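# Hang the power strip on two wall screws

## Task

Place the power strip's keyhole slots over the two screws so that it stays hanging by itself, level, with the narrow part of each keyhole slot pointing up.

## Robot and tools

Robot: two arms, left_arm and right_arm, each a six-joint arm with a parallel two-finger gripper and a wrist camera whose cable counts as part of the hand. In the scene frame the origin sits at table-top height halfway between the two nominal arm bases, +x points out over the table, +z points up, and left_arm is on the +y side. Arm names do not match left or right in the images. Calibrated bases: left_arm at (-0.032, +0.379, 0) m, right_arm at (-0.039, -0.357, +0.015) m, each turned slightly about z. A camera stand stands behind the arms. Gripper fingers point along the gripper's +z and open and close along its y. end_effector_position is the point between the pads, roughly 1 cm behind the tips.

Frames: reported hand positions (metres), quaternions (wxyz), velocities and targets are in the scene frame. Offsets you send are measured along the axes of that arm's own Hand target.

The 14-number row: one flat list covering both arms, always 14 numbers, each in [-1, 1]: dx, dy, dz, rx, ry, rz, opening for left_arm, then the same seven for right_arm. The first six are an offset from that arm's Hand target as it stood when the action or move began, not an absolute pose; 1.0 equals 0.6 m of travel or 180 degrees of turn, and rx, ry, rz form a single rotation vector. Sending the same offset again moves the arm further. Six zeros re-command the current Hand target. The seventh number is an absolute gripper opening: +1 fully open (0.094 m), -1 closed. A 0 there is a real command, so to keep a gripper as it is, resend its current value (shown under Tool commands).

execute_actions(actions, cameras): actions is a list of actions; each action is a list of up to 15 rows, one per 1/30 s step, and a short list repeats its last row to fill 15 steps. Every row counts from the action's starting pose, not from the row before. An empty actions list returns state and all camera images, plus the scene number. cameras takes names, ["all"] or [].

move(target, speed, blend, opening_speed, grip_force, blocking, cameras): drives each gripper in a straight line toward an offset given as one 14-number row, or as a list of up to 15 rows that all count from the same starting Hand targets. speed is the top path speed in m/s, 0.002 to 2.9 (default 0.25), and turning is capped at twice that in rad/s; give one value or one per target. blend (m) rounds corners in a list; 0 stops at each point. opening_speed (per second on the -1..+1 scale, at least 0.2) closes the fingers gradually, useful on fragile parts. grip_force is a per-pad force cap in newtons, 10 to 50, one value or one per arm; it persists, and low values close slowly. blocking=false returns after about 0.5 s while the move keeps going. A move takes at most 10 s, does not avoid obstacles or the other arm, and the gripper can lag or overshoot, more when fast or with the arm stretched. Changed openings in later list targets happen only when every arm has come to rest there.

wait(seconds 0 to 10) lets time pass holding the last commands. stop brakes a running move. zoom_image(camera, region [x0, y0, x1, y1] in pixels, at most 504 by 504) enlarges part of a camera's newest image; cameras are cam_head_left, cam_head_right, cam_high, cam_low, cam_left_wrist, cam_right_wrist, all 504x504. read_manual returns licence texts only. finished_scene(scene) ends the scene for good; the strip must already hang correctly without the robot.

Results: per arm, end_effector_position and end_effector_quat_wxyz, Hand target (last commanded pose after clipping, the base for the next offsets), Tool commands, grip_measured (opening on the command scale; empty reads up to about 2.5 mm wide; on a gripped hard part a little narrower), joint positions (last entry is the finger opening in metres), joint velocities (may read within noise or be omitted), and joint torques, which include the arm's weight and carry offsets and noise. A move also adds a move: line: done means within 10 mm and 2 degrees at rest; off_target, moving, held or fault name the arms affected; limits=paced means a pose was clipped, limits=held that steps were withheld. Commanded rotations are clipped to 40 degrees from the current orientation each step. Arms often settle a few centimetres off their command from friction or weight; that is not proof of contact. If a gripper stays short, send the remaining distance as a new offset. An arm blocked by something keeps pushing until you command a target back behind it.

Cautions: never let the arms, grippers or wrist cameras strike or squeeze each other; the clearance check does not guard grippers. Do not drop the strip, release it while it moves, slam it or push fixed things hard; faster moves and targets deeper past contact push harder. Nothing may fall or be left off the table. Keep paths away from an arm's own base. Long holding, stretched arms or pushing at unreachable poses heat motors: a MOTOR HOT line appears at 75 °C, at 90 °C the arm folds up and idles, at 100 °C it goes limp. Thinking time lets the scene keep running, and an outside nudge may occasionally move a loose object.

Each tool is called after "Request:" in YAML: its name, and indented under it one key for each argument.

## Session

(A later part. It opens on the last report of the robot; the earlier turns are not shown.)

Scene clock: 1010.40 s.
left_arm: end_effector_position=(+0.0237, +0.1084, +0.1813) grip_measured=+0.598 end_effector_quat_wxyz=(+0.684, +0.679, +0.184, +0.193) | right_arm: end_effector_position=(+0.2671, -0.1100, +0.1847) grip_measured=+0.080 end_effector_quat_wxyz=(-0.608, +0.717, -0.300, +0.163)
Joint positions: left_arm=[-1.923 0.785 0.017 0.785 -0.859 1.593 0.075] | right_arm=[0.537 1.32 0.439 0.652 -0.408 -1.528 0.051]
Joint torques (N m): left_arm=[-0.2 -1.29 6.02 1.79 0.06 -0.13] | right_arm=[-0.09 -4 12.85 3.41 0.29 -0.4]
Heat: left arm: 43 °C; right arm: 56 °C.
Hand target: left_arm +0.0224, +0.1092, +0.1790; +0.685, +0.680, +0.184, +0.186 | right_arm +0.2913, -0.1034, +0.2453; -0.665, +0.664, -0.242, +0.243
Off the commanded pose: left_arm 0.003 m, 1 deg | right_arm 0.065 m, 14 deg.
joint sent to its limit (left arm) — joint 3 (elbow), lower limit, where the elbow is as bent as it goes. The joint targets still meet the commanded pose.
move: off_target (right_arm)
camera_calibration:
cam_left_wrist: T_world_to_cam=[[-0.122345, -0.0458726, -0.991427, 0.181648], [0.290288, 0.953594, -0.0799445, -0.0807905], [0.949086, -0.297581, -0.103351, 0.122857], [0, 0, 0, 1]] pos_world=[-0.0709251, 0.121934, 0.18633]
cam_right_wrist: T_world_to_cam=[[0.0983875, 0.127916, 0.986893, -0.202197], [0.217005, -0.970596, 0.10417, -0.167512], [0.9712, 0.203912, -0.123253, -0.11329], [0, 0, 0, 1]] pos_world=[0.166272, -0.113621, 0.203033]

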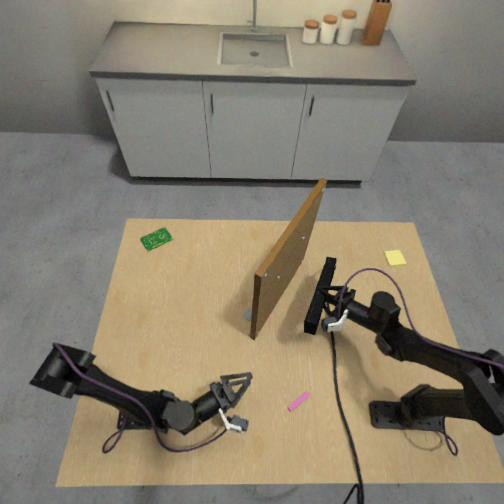

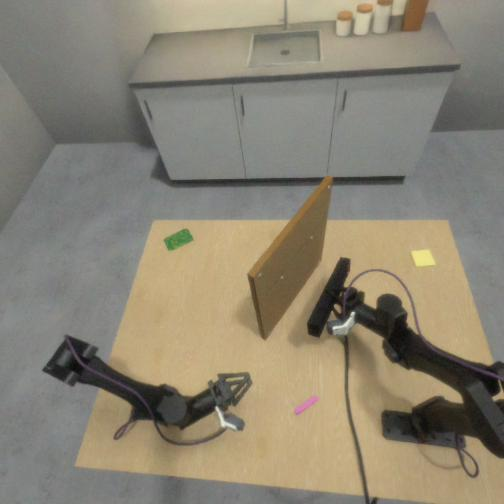

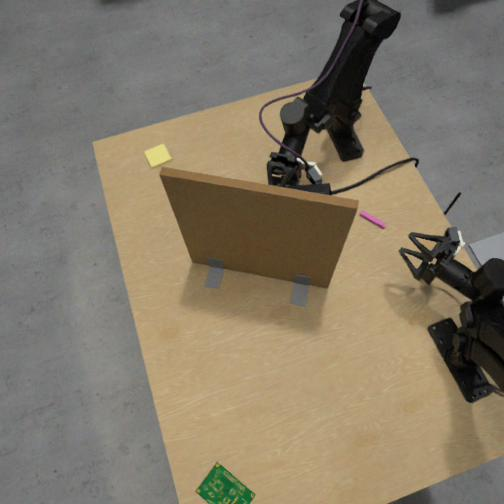

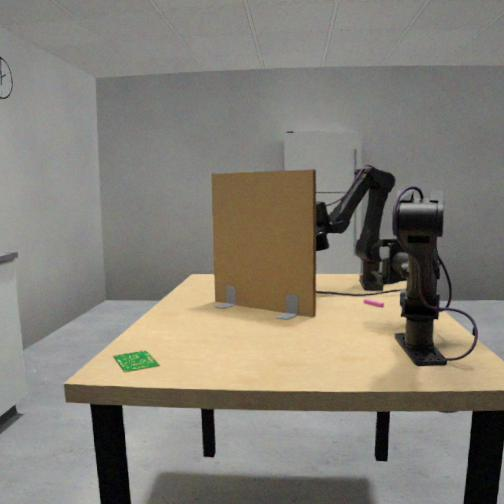

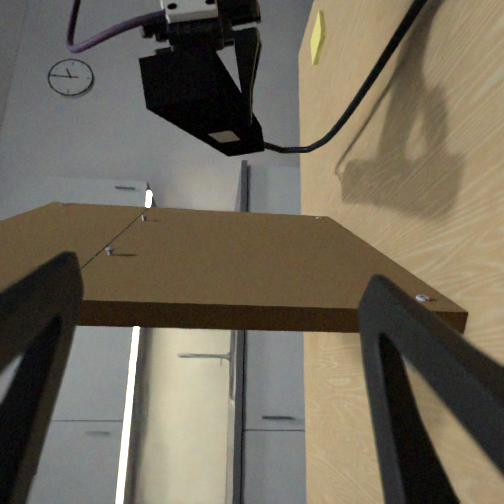

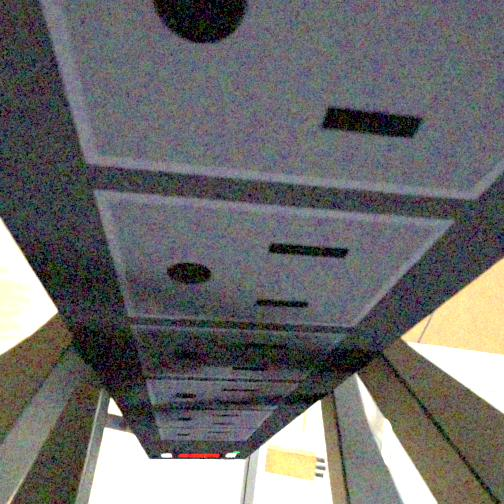

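Request:
move:
  target: [0,0,0,0,0,0,0.6,0,-0.075,0,0.067,0,-0.042,-0.35]
  speed: 0.15
  cameras: ["cam_head_left","cam_head_right","cam_left_wrist"]

Request:
zoom_image:
  camera: "cam_head_left"
  region: [230, 180, 400, 350]

Request:
zoom_image:
  camera: "cam_head_right"
  region: [230, 180, 400, 350]

Request:
zoom_image:
  camera: "cam_left_wrist"
  region: [50, 0, 350, 300]

Scene clock: 1024.80 s.
left_arm: end_effector_position=(+0.0237, +0.1084, +0.1813) grip_measured=+0.598 end_effector_quat_wxyz=(+0.684, +0.679, +0.184, +0.193) | right_arm: end_effector_position=(+0.2783, -0.1031, +0.2290) grip_measured=+0.080 end_effector_quat_wxyz=(+0.667, -0.668, +0.229, -0.236)
Joint positions: left_arm=[-1.923 0.785 0.017 0.785 -0.859 1.593 0.075] | right_arm=[0.541 1.388 0.439 0.951 -0.402 -1.579 0.051]
Joint torques (N m): left_arm=[-0.2 -1.1 6.15 1.77 0.07 -0.17] | right_arm=[-0.68 -4.38 12.42 3.31 0.21 -0.37]
Heat: left arm: 43 °C; right arm: 56 °C.
Hand target: left_arm +0.0224, +0.1092, +0.1790; +0.685, +0.680, +0.184, +0.186 | right_arm +0.2911, -0.1034, +0.2903; +0.714, -0.605, +0.171, -0.310
Off the commanded pose: left_arm 0.003 m, 1 deg | right_arm 0.063 m, 14 deg.
joint sent to its limit (left arm) — joint 3 (elbow), lower limit, where the elbow is as bent as it goes. The joint targets still meet the commanded pose.
move: off_target (right_arm)
camera_calibration:
cam_left_wrist: T_world_to_cam=[[-0.122345, -0.0458726, -0.991427, 0.181648], [0.290288, 0.953594, -0.0799445, -0.0807905], [0.949086, -0.297581, -0.103351, 0.122857], [0, 0, 0, 1]] pos_world=[-0.0709251, 0.121934, 0.18633]
Images, in order (width x height): cam_head_left 504x504, cam_head_right 504x504, cam_left_wrist 504x504.

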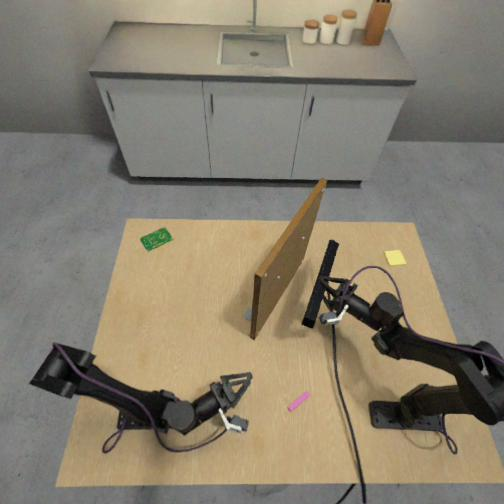

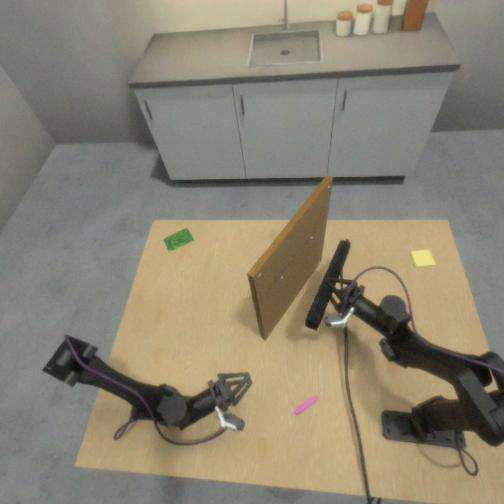

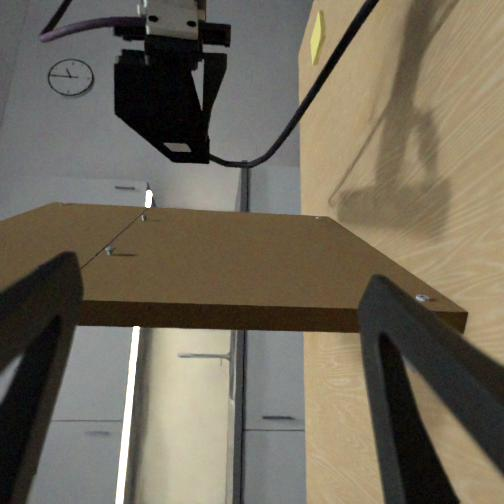

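Scaled by 2.965 from the camera's 504x504 image, which has a finer 720x720 frame.

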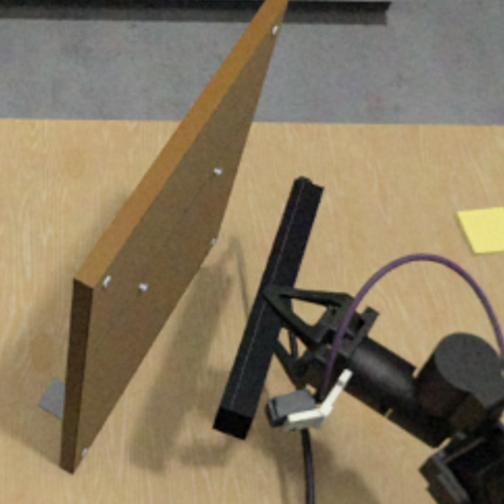

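Scaled by 2.965 from the camera's 504x504 image, which has a finer 720x720 frame.

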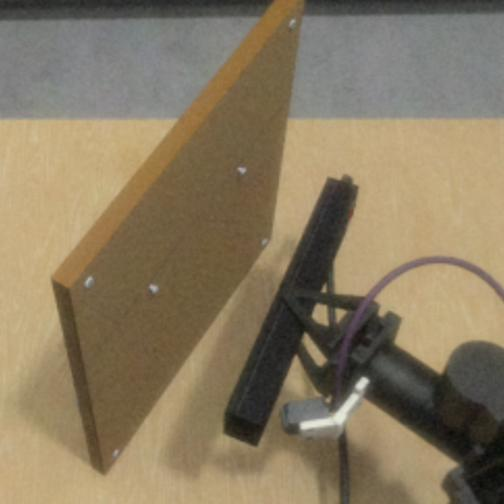

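Scaled by 1.680 from the camera's 504x504 image, which has a finer 720x720 frame.

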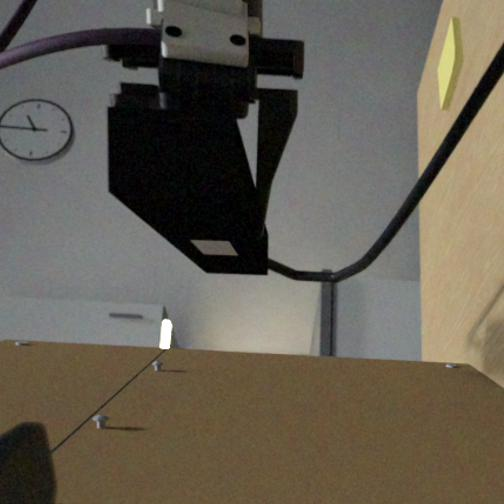

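Request:
zoom_image:
  camera: "cam_head_left"
  region: [290, 230, 350, 335]

Request:
zoom_image:
  camera: "cam_head_right"
  region: [295, 230, 355, 335]

Scaled by 4.800 from the camera's 504x504 image, which has a finer 720x720 frame.

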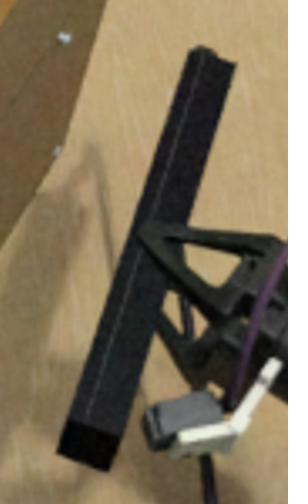

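Scaled by 4.800 from the camera's 504x504 image, which has a finer 720x720 frame.

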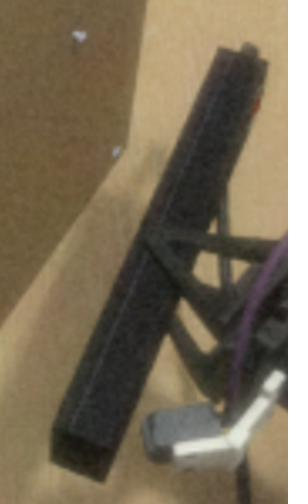

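Request:
move:
  target: [0,0,0,0,0,0,0.6,0.001,-0.056,0.137,0,0.044,0,-0.35]
  speed: 0.1
  cameras: ["cam_head_left","cam_head_right","cam_left_wrist"]

Request:
zoom_image:
  camera: "cam_head_left"
  region: [255, 210, 345, 320]

Request:
zoom_image:
  camera: "cam_head_right"
  region: [260, 210, 350, 320]

Request:
zoom_image:
  camera: "cam_left_wrist"
  region: [50, 50, 300, 300]

Scene clock: 1075.30 s.
left_arm: end_effector_position=(+0.0237, +0.1084, +0.1813) grip_measured=+0.598 end_effector_quat_wxyz=(+0.684, +0.679, +0.184, +0.193) | right_arm: end_effector_position=(+0.3277, -0.0482, +0.2824) grip_measured=+0.080 end_effector_quat_wxyz=(+0.657, -0.638, +0.258, -0.307)
Joint positions: left_arm=[-1.923 0.785 0.017 0.785 -0.859 1.593 0.075] | right_arm=[0.712 1.539 0.768 0.824 -0.08 -1.62 0.051]
Joint torques (N m): left_arm=[-0.17 -1.24 6.17 1.74 0.07 -0.23] | right_arm=[0.13 -6.53 14.27 2.88 0.07 -0.32]
Heat: left arm: 41 °C; right arm: 56 °C.
Hand target: left_arm +0.0224, +0.1092, +0.1790; +0.685, +0.680, +0.184, +0.186 | right_arm +0.3344, -0.0441, +0.3402; +0.700, -0.582, +0.219, -0.351
Off the commanded pose: left_arm 0.003 m, 1 deg | right_arm 0.058 m, 11 deg.
joint sent to its limit (left arm) — joint 3 (elbow), lower limit, where the elbow is as bent as it goes. The joint targets still meet the commanded pose.
move: off_target (right_arm)
camera_calibration:
cam_left_wrist: T_world_to_cam=[[-0.122345, -0.0458726, -0.991427, 0.181648], [0.290288, 0.953594, -0.0799445, -0.0807905], [0.949086, -0.297581, -0.103351, 0.122857], [0, 0, 0, 1]] pos_world=[-0.0709251, 0.121934, 0.18633]
Images, in order (width x height): cam_head_left 504x504, cam_head_right 504x504, cam_left_wrist 504x504.

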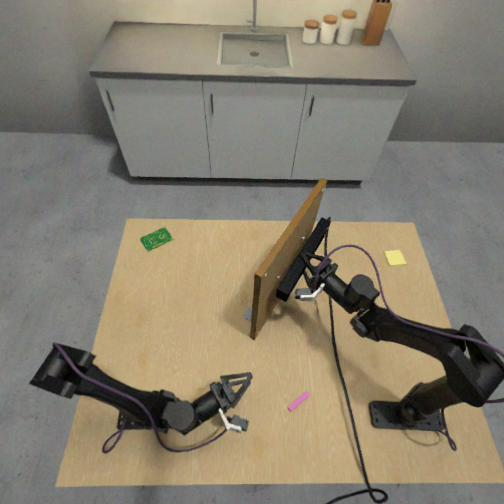

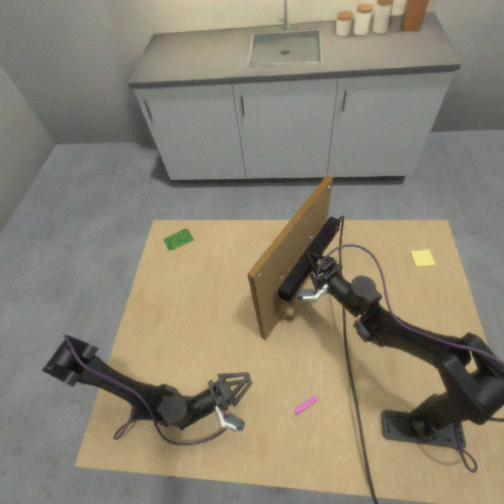

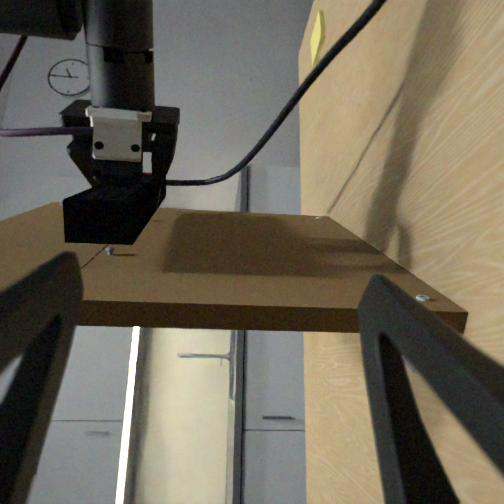

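Scaled by 4.582 from the camera's 504x504 image, which has a finer 720x720 frame.

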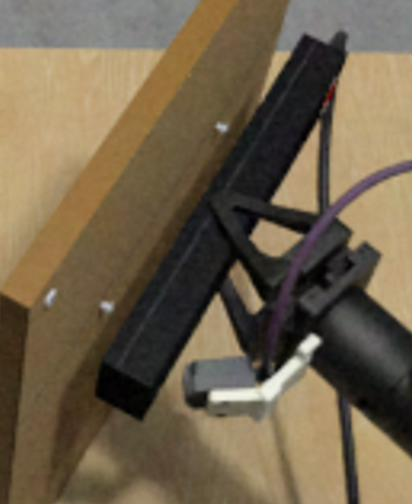

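Scaled by 4.582 from the camera's 504x504 image, which has a finer 720x720 frame.

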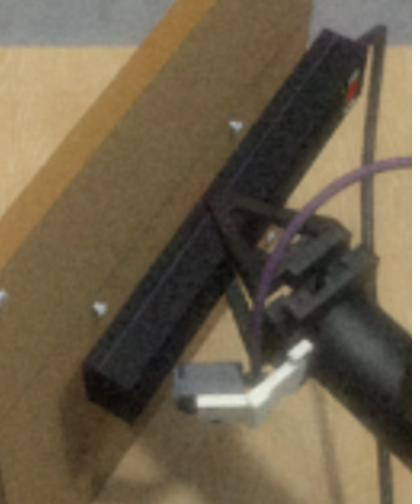

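Scaled by 2.016 from the camera's 504x504 image, which has a finer 720x720 frame.

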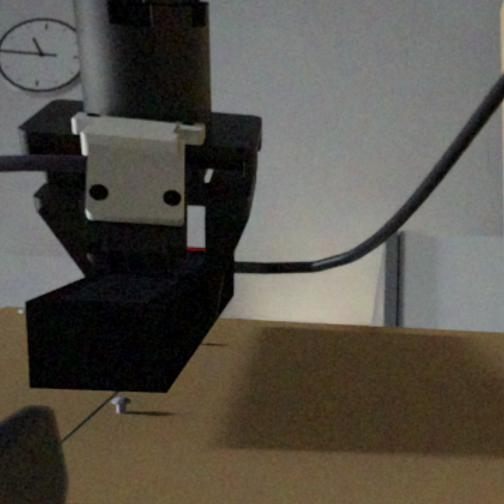

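Request:
move:
  target: [0,0,0,0,0,0,0.6,-0.018,-0.010,-0.004,-0.017,-0.01,0.017,-0.35]
  speed: 0.05
  cameras: ["cam_head_left","cam_head_right","cam_left_wrist"]

Request:
zoom_image:
  camera: "cam_head_left"
  region: [255, 210, 345, 320]

Request:
zoom_image:
  camera: "cam_head_right"
  region: [260, 210, 350, 320]

Request:
zoom_image:
  camera: "cam_left_wrist"
  region: [50, 150, 200, 300]

Scene clock: 1119.37 s.
left_arm: end_effector_position=(+0.0237, +0.1084, +0.1813) grip_measured=+0.598 end_effector_quat_wxyz=(+0.684, +0.679, +0.184, +0.193) | right_arm: end_effector_position=(+0.3233, -0.0415, +0.2633) grip_measured=+0.080 end_effector_quat_wxyz=(+0.634, -0.667, +0.279, -0.276)
Joint positions: left_arm=[-1.923 0.785 0.017 0.785 -0.859 1.593 0.075] | right_arm=[0.729 1.531 0.784 0.703 -0.077 -1.589 0.051]
Joint torques (N m): left_arm=[-0.28 -1.24 6.17 1.79 0.06 -0.14] | right_arm=[0.29 -10.89 14.49 2.8 -0.05 -0.21]
Heat: left arm: 40 °C; right arm: 53 °C.
Hand target: left_arm +0.0224, +0.1092, +0.1790; +0.685, +0.680, +0.184, +0.186 | right_arm +0.3243, -0.0381, +0.3443; +0.697, -0.600, +0.233, -0.317
Off the commanded pose: left_arm 0.003 m, 1 deg | right_arm 0.081 m, 13 deg.
joint sent to its limit (left arm) — joint 3 (elbow), lower limit, where the elbow is as bent as it goes. The joint targets still meet the commanded pose.
move: off_target (right_arm)
camera_calibration:
cam_left_wrist: T_world_to_cam=[[-0.122345, -0.0458726, -0.991427, 0.181648], [0.290288, 0.953594, -0.0799445, -0.0807905], [0.949086, -0.297581, -0.103351, 0.122857], [0, 0, 0, 1]] pos_world=[-0.0709251, 0.121934, 0.18633]
Images, in order (width x height): cam_head_left 504x504, cam_head_right 504x504, cam_left_wrist 504x504.

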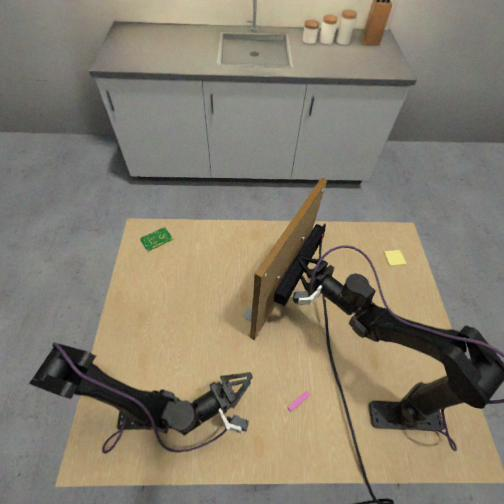

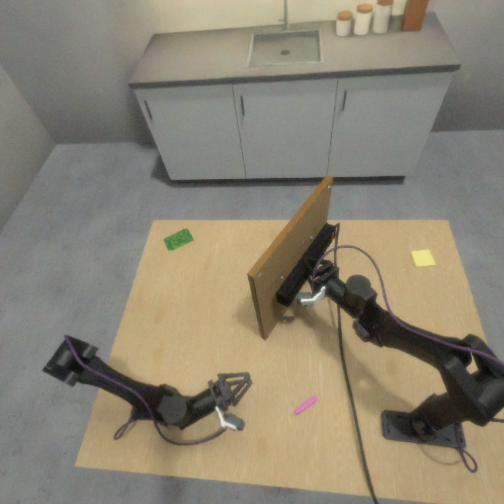

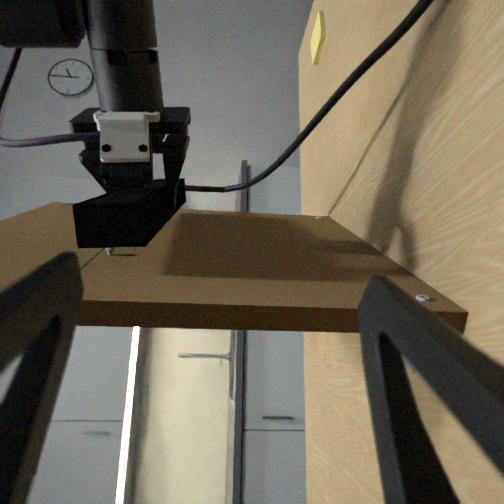

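Scaled by 4.582 from the camera's 504x504 image, which has a finer 720x720 frame.

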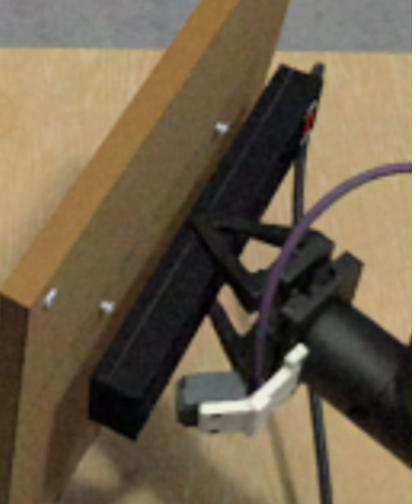

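Scaled by 4.582 from the camera's 504x504 image, which has a finer 720x720 frame.

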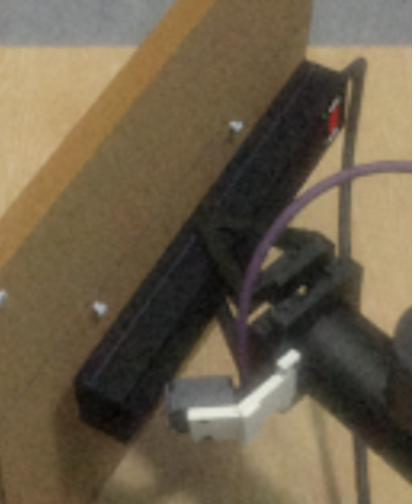

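Scaled by 3.360 from the camera's 504x504 image, which has a finer 720x720 frame.

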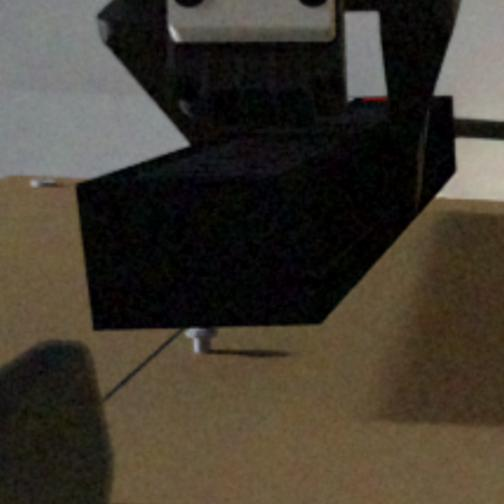

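Request:
move:
  target: [0,0,0,0,0,0,0.6,0.003,-0.032,0.008,0.01,0,0,-0.35]
  speed: 0.05
  cameras: ["cam_head_left","cam_head_right","cam_left_wrist"]

Request:
zoom_image:
  camera: "cam_head_left"
  region: [255, 210, 345, 320]

Request:
zoom_image:
  camera: "cam_head_right"
  region: [260, 210, 350, 320]

Request:
zoom_image:
  camera: "cam_left_wrist"
  region: [50, 150, 200, 300]

Scene clock: 1134.40 s.
left_arm: end_effector_position=(+0.0237, +0.1084, +0.1813) grip_measured=+0.598 end_effector_quat_wxyz=(+0.684, +0.679, +0.184, +0.193) | right_arm: end_effector_position=(+0.3247, -0.0404, +0.2870) grip_measured=+0.080 end_effector_quat_wxyz=(+0.646, -0.654, +0.275, -0.280)
Joint positions: left_arm=[-1.923 0.785 0.017 0.785 -0.859 1.593 0.075] | right_arm=[0.729 1.509 0.827 0.675 -0.077 -1.583 0.051]
Joint torques (N m): left_arm=[-0.44 -1.33 5.97 1.78 0 -0.18] | right_arm=[0.05 -9.55 14.84 2.88 -0.09 -0.24]
Heat: left arm: 40 °C; right arm: 57 °C.
Hand target: left_arm +0.0224, +0.1092, +0.1790; +0.685, +0.680, +0.184, +0.186 | right_arm +0.3257, -0.0376, +0.3642; +0.706, -0.589, +0.228, -0.321
Off the commanded pose: left_arm 0.003 m, 1 deg | right_arm 0.077 m, 12 deg.
joint sent to its limit (left arm) — joint 3 (elbow), lower limit, where the elbow is as bent as it goes. The joint targets still meet the commanded pose.
move: off_target (right_arm)
camera_calibration:
cam_left_wrist: T_world_to_cam=[[-0.122345, -0.0458726, -0.991427, 0.181648], [0.290288, 0.953594, -0.0799445, -0.0807905], [0.949086, -0.297581, -0.103351, 0.122857], [0, 0, 0, 1]] pos_world=[-0.0709251, 0.121934, 0.18633]
Images, in order (width x height): cam_head_left 504x504, cam_head_right 504x504, cam_left_wrist 504x504.

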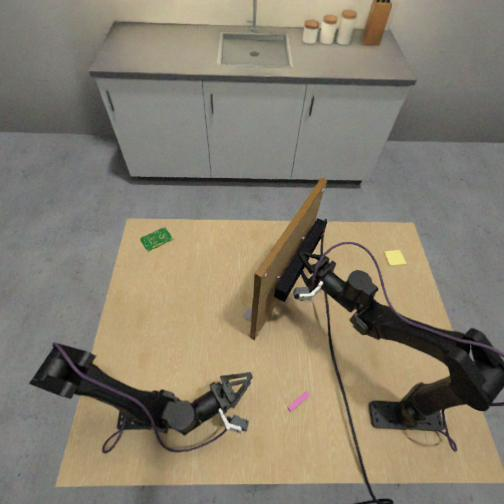

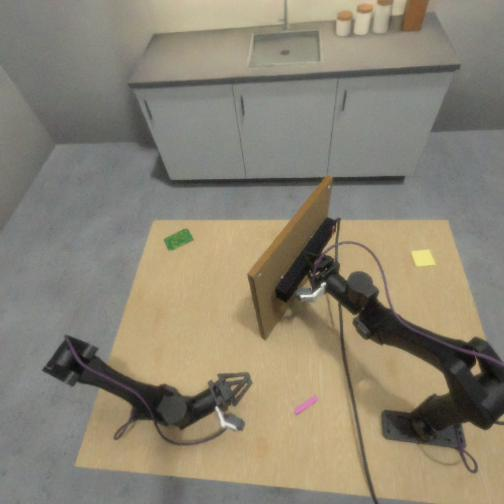

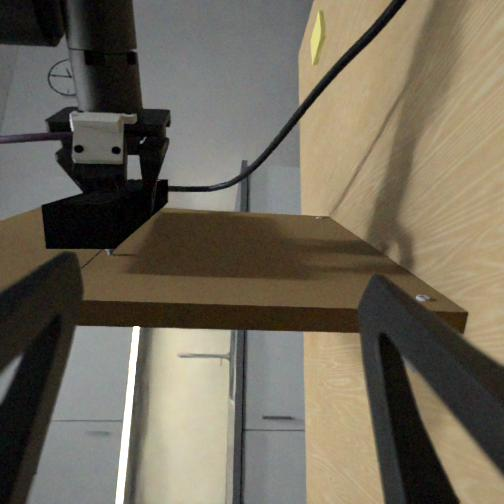

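Scaled by 4.582 from the camera's 504x504 image, which has a finer 720x720 frame.

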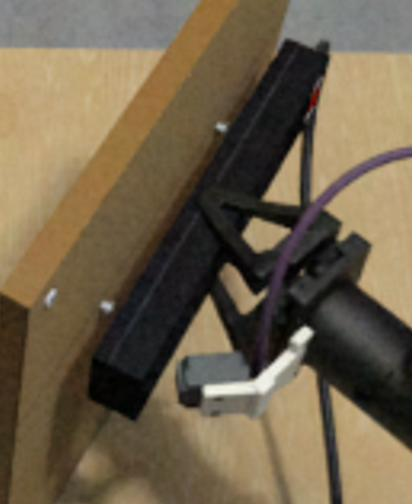

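Scaled by 4.582 from the camera's 504x504 image, which has a finer 720x720 frame.

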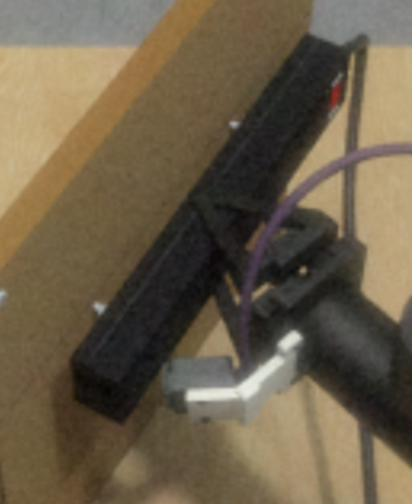

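Scaled by 3.360 from the camera's 504x504 image, which has a finer 720x720 frame.

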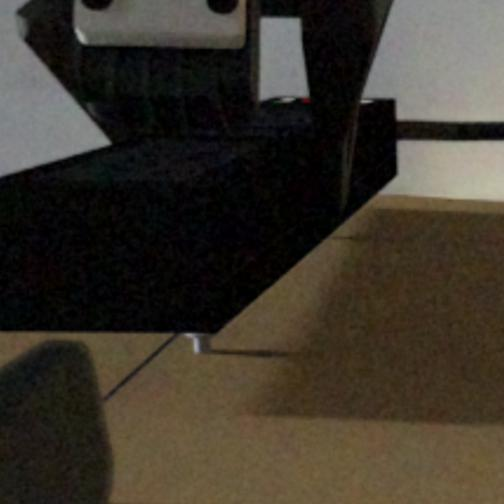

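Request:
move:
  target: [0,0,0,0,0,0,0.6,-0.009,0.001,0,0,0,0.009,-0.35]
  speed: 0.05
  cameras: ["cam_head_left","cam_head_right","cam_left_wrist"]

Request:
zoom_image:
  camera: "cam_head_left"
  region: [255, 210, 345, 320]

Request:
zoom_image:
  camera: "cam_head_right"
  region: [260, 210, 350, 320]

Request:
zoom_image:
  camera: "cam_left_wrist"
  region: [50, 150, 200, 300]

Scene clock: 1161.30 s.
left_arm: end_effector_position=(+0.0237, +0.1084, +0.1813) grip_measured=+0.598 end_effector_quat_wxyz=(+0.684, +0.679, +0.184, +0.193) | right_arm: end_effector_position=(+0.3197, -0.0347, +0.2869) grip_measured=+0.080 end_effector_quat_wxyz=(+0.652, -0.653, +0.278, -0.267)
Joint positions: left_arm=[-1.923 0.785 0.017 0.785 -0.859 1.593 0.075] | right_arm=[0.745 1.509 0.827 0.675 -0.077 -1.558 0.051]
Joint torques (N m): left_arm=[-0.24 -1.25 6.09 1.81 0.06 -0.14] | right_arm=[0.23 -9.58 14.5 2.9 0.1 -0.22]
Heat: left arm: 40 °C; right arm: 62 °C.
Hand target: left_arm +0.0224, +0.1092, +0.1790; +0.685, +0.680, +0.184, +0.186 | right_arm +0.3221, -0.0336, +0.3633; +0.710, -0.585, +0.236, -0.311
Off the commanded pose: left_arm 0.003 m, 1 deg | right_arm 0.076 m, 12 deg.
joint sent to its limit (left arm) — joint 3 (elbow), lower limit, where the elbow is as bent as it goes. The joint targets still meet the commanded pose.
move: off_target (right_arm)
camera_calibration:
cam_left_wrist: T_world_to_cam=[[-0.122345, -0.0458726, -0.991427, 0.181648], [0.290288, 0.953594, -0.0799445, -0.0807905], [0.949086, -0.297581, -0.103351, 0.122857], [0, 0, 0, 1]] pos_world=[-0.0709251, 0.121934, 0.18633]
Images, in order (width x height): cam_head_left 504x504, cam_head_right 504x504, cam_left_wrist 504x504.

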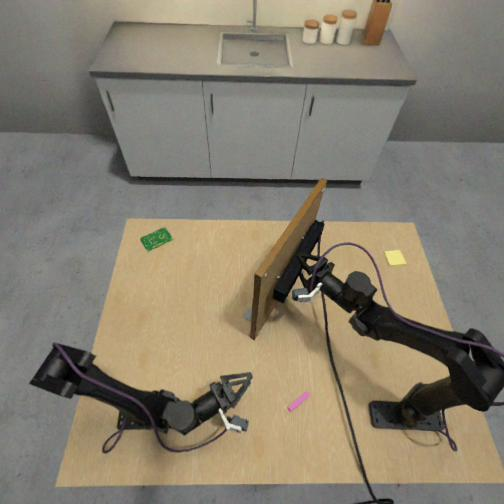

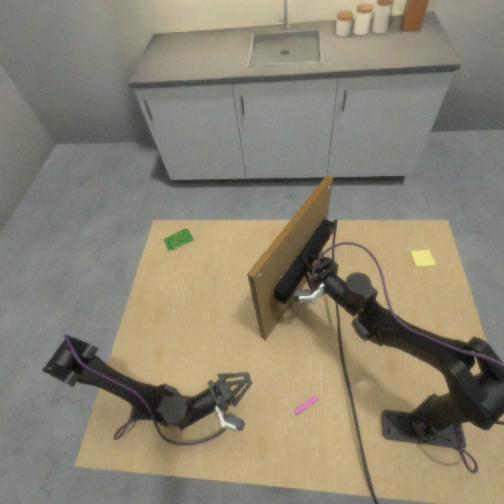

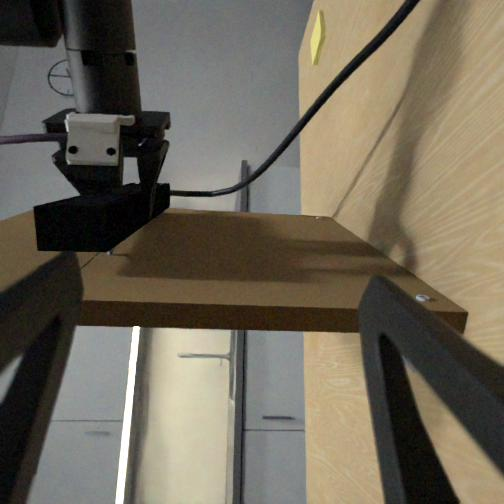

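Scaled by 4.582 from the camera's 504x504 image, which has a finer 720x720 frame.

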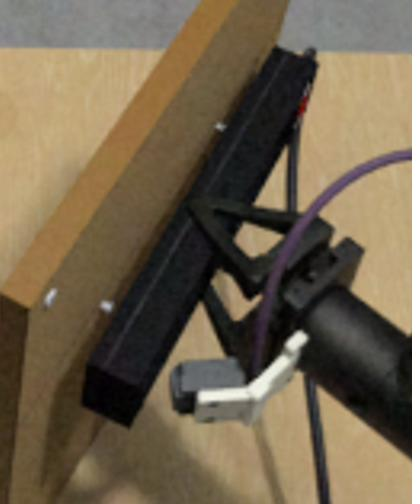

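Scaled by 4.582 from the camera's 504x504 image, which has a finer 720x720 frame.

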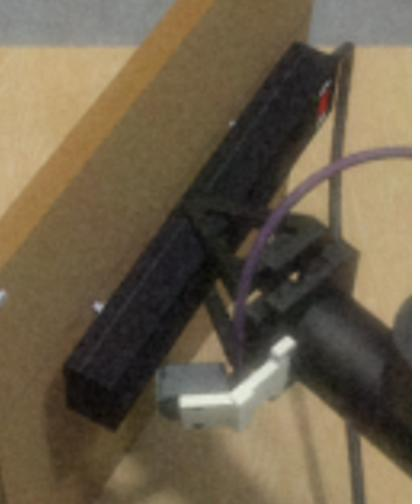

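Scaled by 3.360 from the camera's 504x504 image, which has a finer 720x720 frame.

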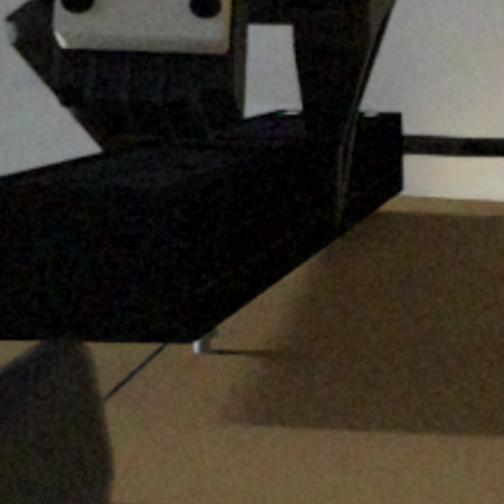

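Request:
move:
  target: [0,0,0,0,0,0,0.6,0,0,0.035,0,0,-0.006,-0.35]
  speed: 0.04
  cameras: ["cam_head_left","cam_head_right","cam_left_wrist"]

Request:
zoom_image:
  camera: "cam_head_right"
  region: [260, 210, 350, 320]

Request:
zoom_image:
  camera: "cam_left_wrist"
  region: [50, 150, 200, 300]

Scene clock: 1194.20 s.
left_arm: end_effector_position=(+0.0237, +0.1084, +0.1813) grip_measured=+0.598 end_effector_quat_wxyz=(+0.684, +0.679, +0.184, +0.193) | right_arm: end_effector_position=(+0.3271, -0.0274, +0.3092) grip_measured=+0.080 end_effector_quat_wxyz=(+0.663, -0.641, +0.272, -0.275)
Joint positions: left_arm=[-1.923 0.785 0.017 0.785 -0.859 1.593 0.075] | right_arm=[0.749 1.528 0.9 0.659 -0.07 -1.561 0.051]
Joint torques (N m): left_arm=[-0.23 -1.16 5.96 1.79 0.07 -0.15] | right_arm=[0.27 -5.33 16.14 2.86 0.08 -0.37]
Heat: left arm: 39 °C; right arm: 65 °C.
Hand target: left_arm +0.0224, +0.1092, +0.1790; +0.685, +0.680, +0.184, +0.186 | right_arm +0.3368, -0.0193, +0.3676; +0.707, -0.588, +0.231, -0.318
Off the commanded pose: left_arm 0.003 m, 1 deg | right_arm 0.060 m, 10 deg.
joint sent to its limit (left arm) — joint 3 (elbow), lower limit, where the elbow is as bent as it goes. The joint targets still meet the commanded pose.
move: off_target (right_arm)
camera_calibration:
cam_left_wrist: T_world_to_cam=[[-0.122345, -0.0458726, -0.991427, 0.181648], [0.290288, 0.953594, -0.0799445, -0.0807905], [0.949086, -0.297581, -0.103351, 0.122857], [0, 0, 0, 1]] pos_world=[-0.0709251, 0.121934, 0.18633]
Images, in order (width x height): cam_head_left 504x504, cam_head_right 504x504, cam_left_wrist 504x504.

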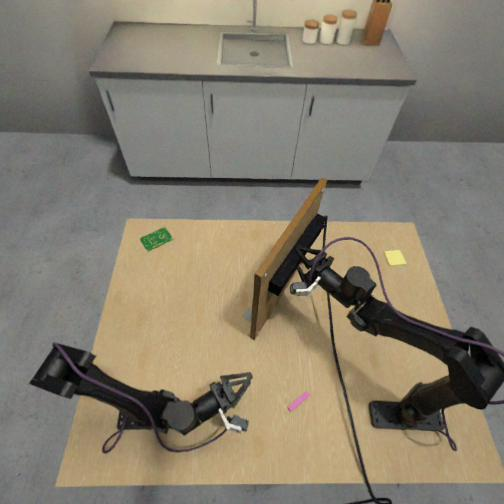

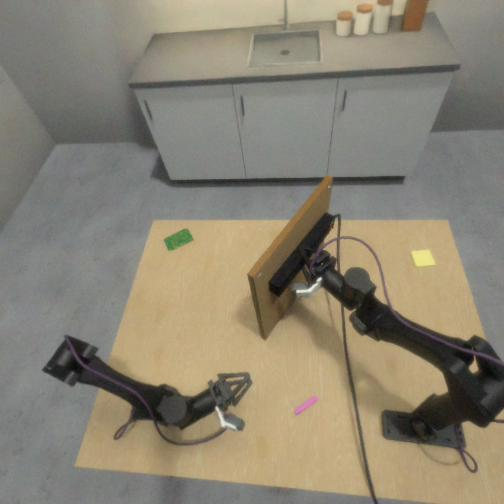

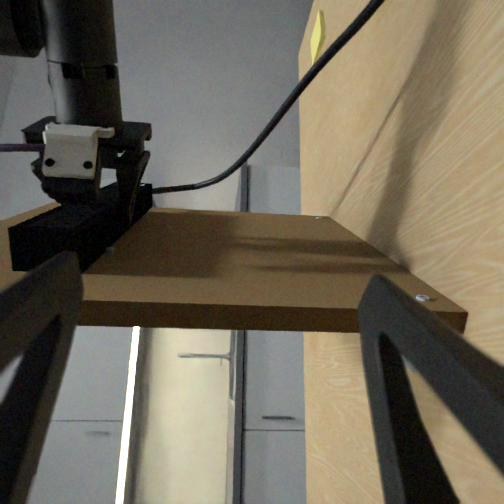

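Scaled by 4.582 from the camera's 504x504 image, which has a finer 720x720 frame.

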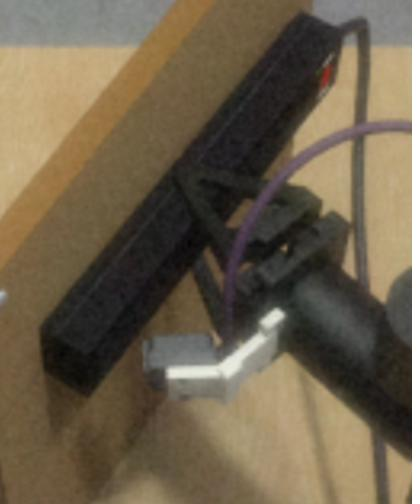

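Scaled by 3.360 from the camera's 504x504 image, which has a finer 720x720 frame.

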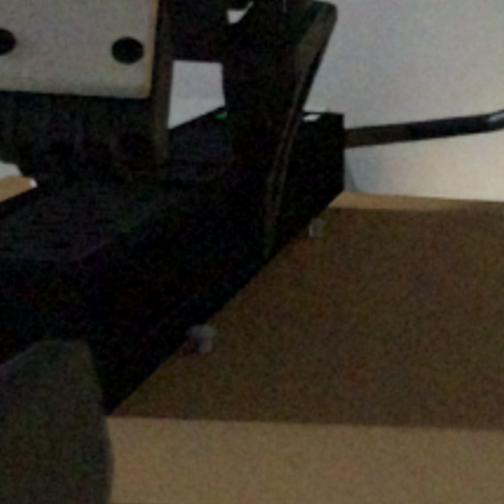

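Request:
move:
  target:
    - [0,0,0,0,0,0,0.6,0,0,-0.025,0,0,0,-0.35]
    - [0,0,0,0,0,0,0.6,0.001,0.03,-0.03,0,0,0,-0.35]
  speed: 0.04
  cameras: ["cam_head_left","cam_head_right","cam_left_wrist"]

Request:
zoom_image:
  camera: "cam_head_right"
  region: [260, 210, 350, 320]

Request:
zoom_image:
  camera: "cam_left_wrist"
  region: [50, 150, 200, 300]

Scene clock: 1209.97 s.
left_arm: end_effector_position=(+0.0237, +0.1084, +0.1813) grip_measured=+0.598 end_effector_quat_wxyz=(+0.684, +0.679, +0.184, +0.193) | right_arm: end_effector_position=(+0.3262, -0.0284, +0.3085) grip_measured=+0.080 end_effector_quat_wxyz=(+0.669, -0.635, +0.268, -0.279)
Joint positions: left_arm=[-1.923 0.785 0.017 0.785 -0.859 1.593 0.075] | right_arm=[0.749 1.533 0.88 0.704 -0.069 -1.563 0.051]
Joint torques (N m): left_arm=[-0.34 -1.2 6.32 1.76 0.06 -0.16] | right_arm=[-0.47 -6.23 9.33 3.16 -0.01 -0.35]
Heat: left arm: 39 °C; right arm: 63 °C.
Hand target: left_arm +0.0224, +0.1092, +0.1790; +0.685, +0.680, +0.184, +0.186 | right_arm +0.3278, -0.0301, +0.3464; +0.708, -0.588, +0.231, -0.318
Off the commanded pose: left_arm 0.003 m, 1 deg | right_arm 0.038 m, 9 deg.
joint sent to its limit (left arm) — joint 3 (elbow), lower limit, where the elbow is as bent as it goes. The joint targets still meet the commanded pose.
move: off_target (right_arm)
camera_calibration:
cam_left_wrist: T_world_to_cam=[[-0.122345, -0.0458726, -0.991427, 0.181648], [0.290288, 0.953594, -0.0799445, -0.0807905], [0.949086, -0.297581, -0.103351, 0.122857], [0, 0, 0, 1]] pos_world=[-0.0709251, 0.121934, 0.18633]
Images, in order (width x height): cam_head_left 504x504, cam_head_right 504x504, cam_left_wrist 504x504.

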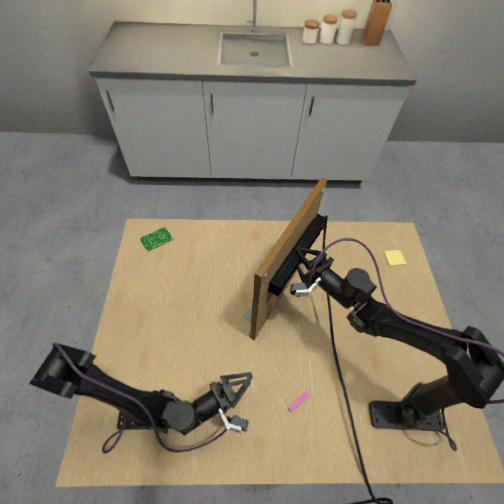

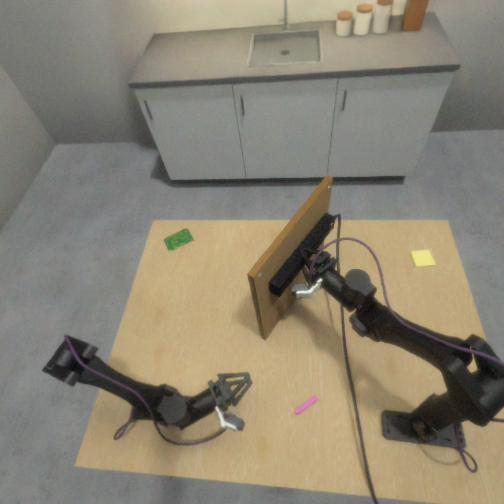

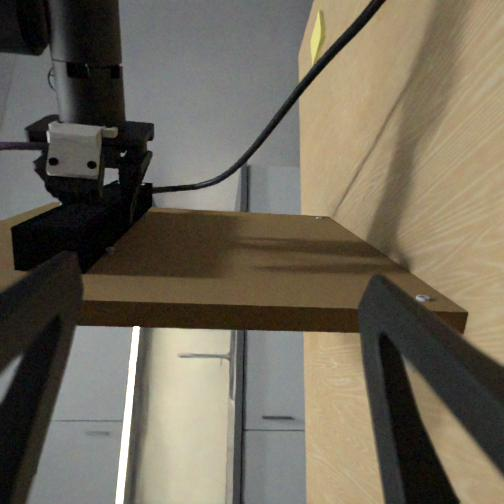

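Scaled by 4.582 from the camera's 504x504 image, which has a finer 720x720 frame.

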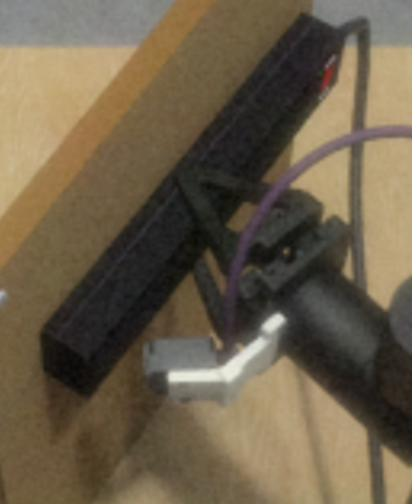

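Scaled by 3.360 from the camera's 504x504 image, which has a finer 720x720 frame.

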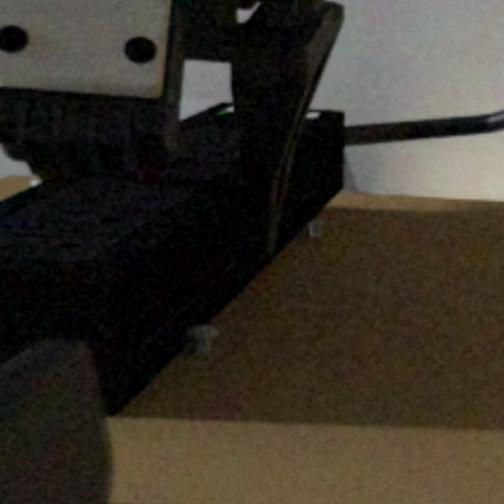

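Request:
move:
  target: [0,0,0,0,0,0,0.6,0,0.0,-0.03,0,0,0,-0.35]
  speed: 0.04

Request:
move:
  target: [0,0,0,0,0,0,0.6,0,0.025,0,0,0,0,-0.35]
  speed: 0.04
  cameras: ["cam_left_wrist"]

Request:
zoom_image:
  camera: "cam_left_wrist"
  region: [50, 150, 200, 300]

Scene clock: 1218.37 s.
left_arm: end_effector_position=(+0.0237, +0.1084, +0.1813) grip_measured=+0.598 end_effector_quat_wxyz=(+0.684, +0.679, +0.184, +0.193) | right_arm: end_effector_position=(+0.3207, -0.0332, +0.3059) grip_measured=+0.080 end_effector_quat_wxyz=(+0.680, -0.623, +0.264, -0.283)
Joint positions: left_arm=[-1.923 0.785 0.017 0.785 -0.859 1.593 0.075] | right_arm=[0.749 1.527 0.825 0.787 -0.069 -1.558 0.051]
Joint torques (N m): left_arm=[-0.27 -1.03 6.31 1.75 0.12 -0.15] | right_arm=[-0.87 -9.73 8.13 2.59 -0.06 -0.4]
Heat: left arm: 39 °C; right arm: 64 °C.
Hand target: left_arm +0.0224, +0.1092, +0.1790; +0.685, +0.680, +0.184, +0.186 | right_arm +0.3153, -0.0425, +0.3427; +0.707, -0.588, +0.231, -0.318
Off the commanded pose: left_arm 0.003 m, 1 deg | right_arm 0.038 m, 8 deg.
joint sent to its limit (left arm) — joint 3 (elbow), lower limit, where the elbow is as bent as it goes. The joint targets still meet the commanded pose.
move: off_target (right_arm)

Scene clock: 1219.40 s.
left_arm: end_effector_position=(+0.0237, +0.1084, +0.1813) grip_measured=+0.598 end_effector_quat_wxyz=(+0.684, +0.679, +0.184, +0.193) | right_arm: end_effector_position=(+0.3170, -0.0363, +0.2973) grip_measured=+0.079 end_effector_quat_wxyz=(+0.679, -0.623, +0.261, -0.287)
Joint positions: left_arm=[-1.923 0.785 0.017 0.785 -0.859 1.593 0.075] | right_arm=[0.749 1.527 0.784 0.83 -0.069 -1.568 0.051]
Joint torques (N m): left_arm=[-0.2 -1.18 6.06 1.77 0.04 -0.19] | right_arm=[-1.09 -6.48 8.96 2.79 -0.09 -0.3]
Heat: left arm: 39 °C; right arm: 64 °C.
Hand target: left_arm +0.0224, +0.1092, +0.1790; +0.685, +0.680, +0.184, +0.186 | right_arm +0.3179, -0.0408, +0.3280; +0.708, -0.588, +0.231, -0.318
Off the commanded pose: left_arm 0.003 m, 1 deg | right_arm 0.031 m, 7 deg.
joint sent to its limit (left arm) — joint 3 (elbow), lower limit, where the elbow is as bent as it goes. The joint targets still meet the commanded pose.
move: off_target (right_arm)
camera_calibration:
cam_left_wrist: T_world_to_cam=[[-0.122345, -0.0458726, -0.991427, 0.181648], [0.290288, 0.953594, -0.0799445, -0.0807905], [0.949086, -0.297581, -0.103351, 0.122857], [0, 0, 0, 1]] pos_world=[-0.0709251, 0.121934, 0.18633]
Images, in order (width x height): cam_left_wrist 504x504.

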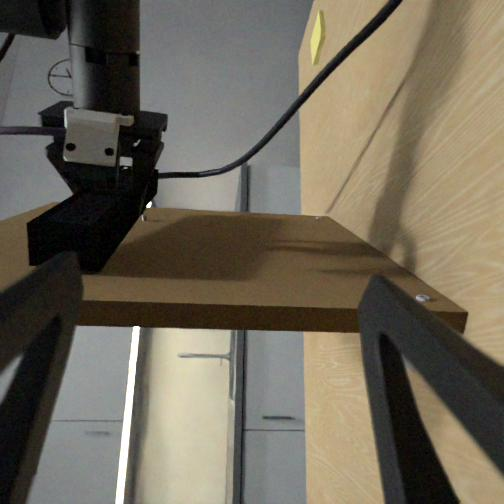

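Scaled by 3.360 from the camera's 504x504 image, which has a finer 720x720 frame.

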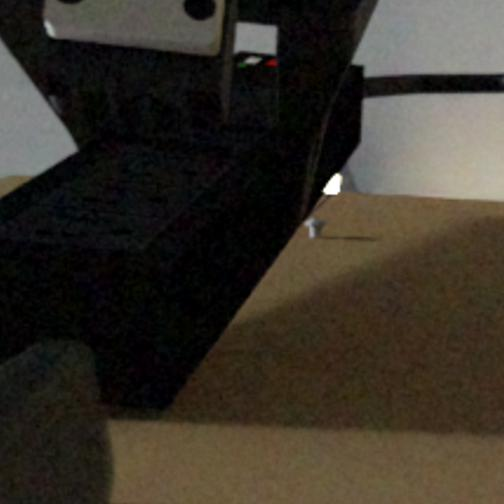

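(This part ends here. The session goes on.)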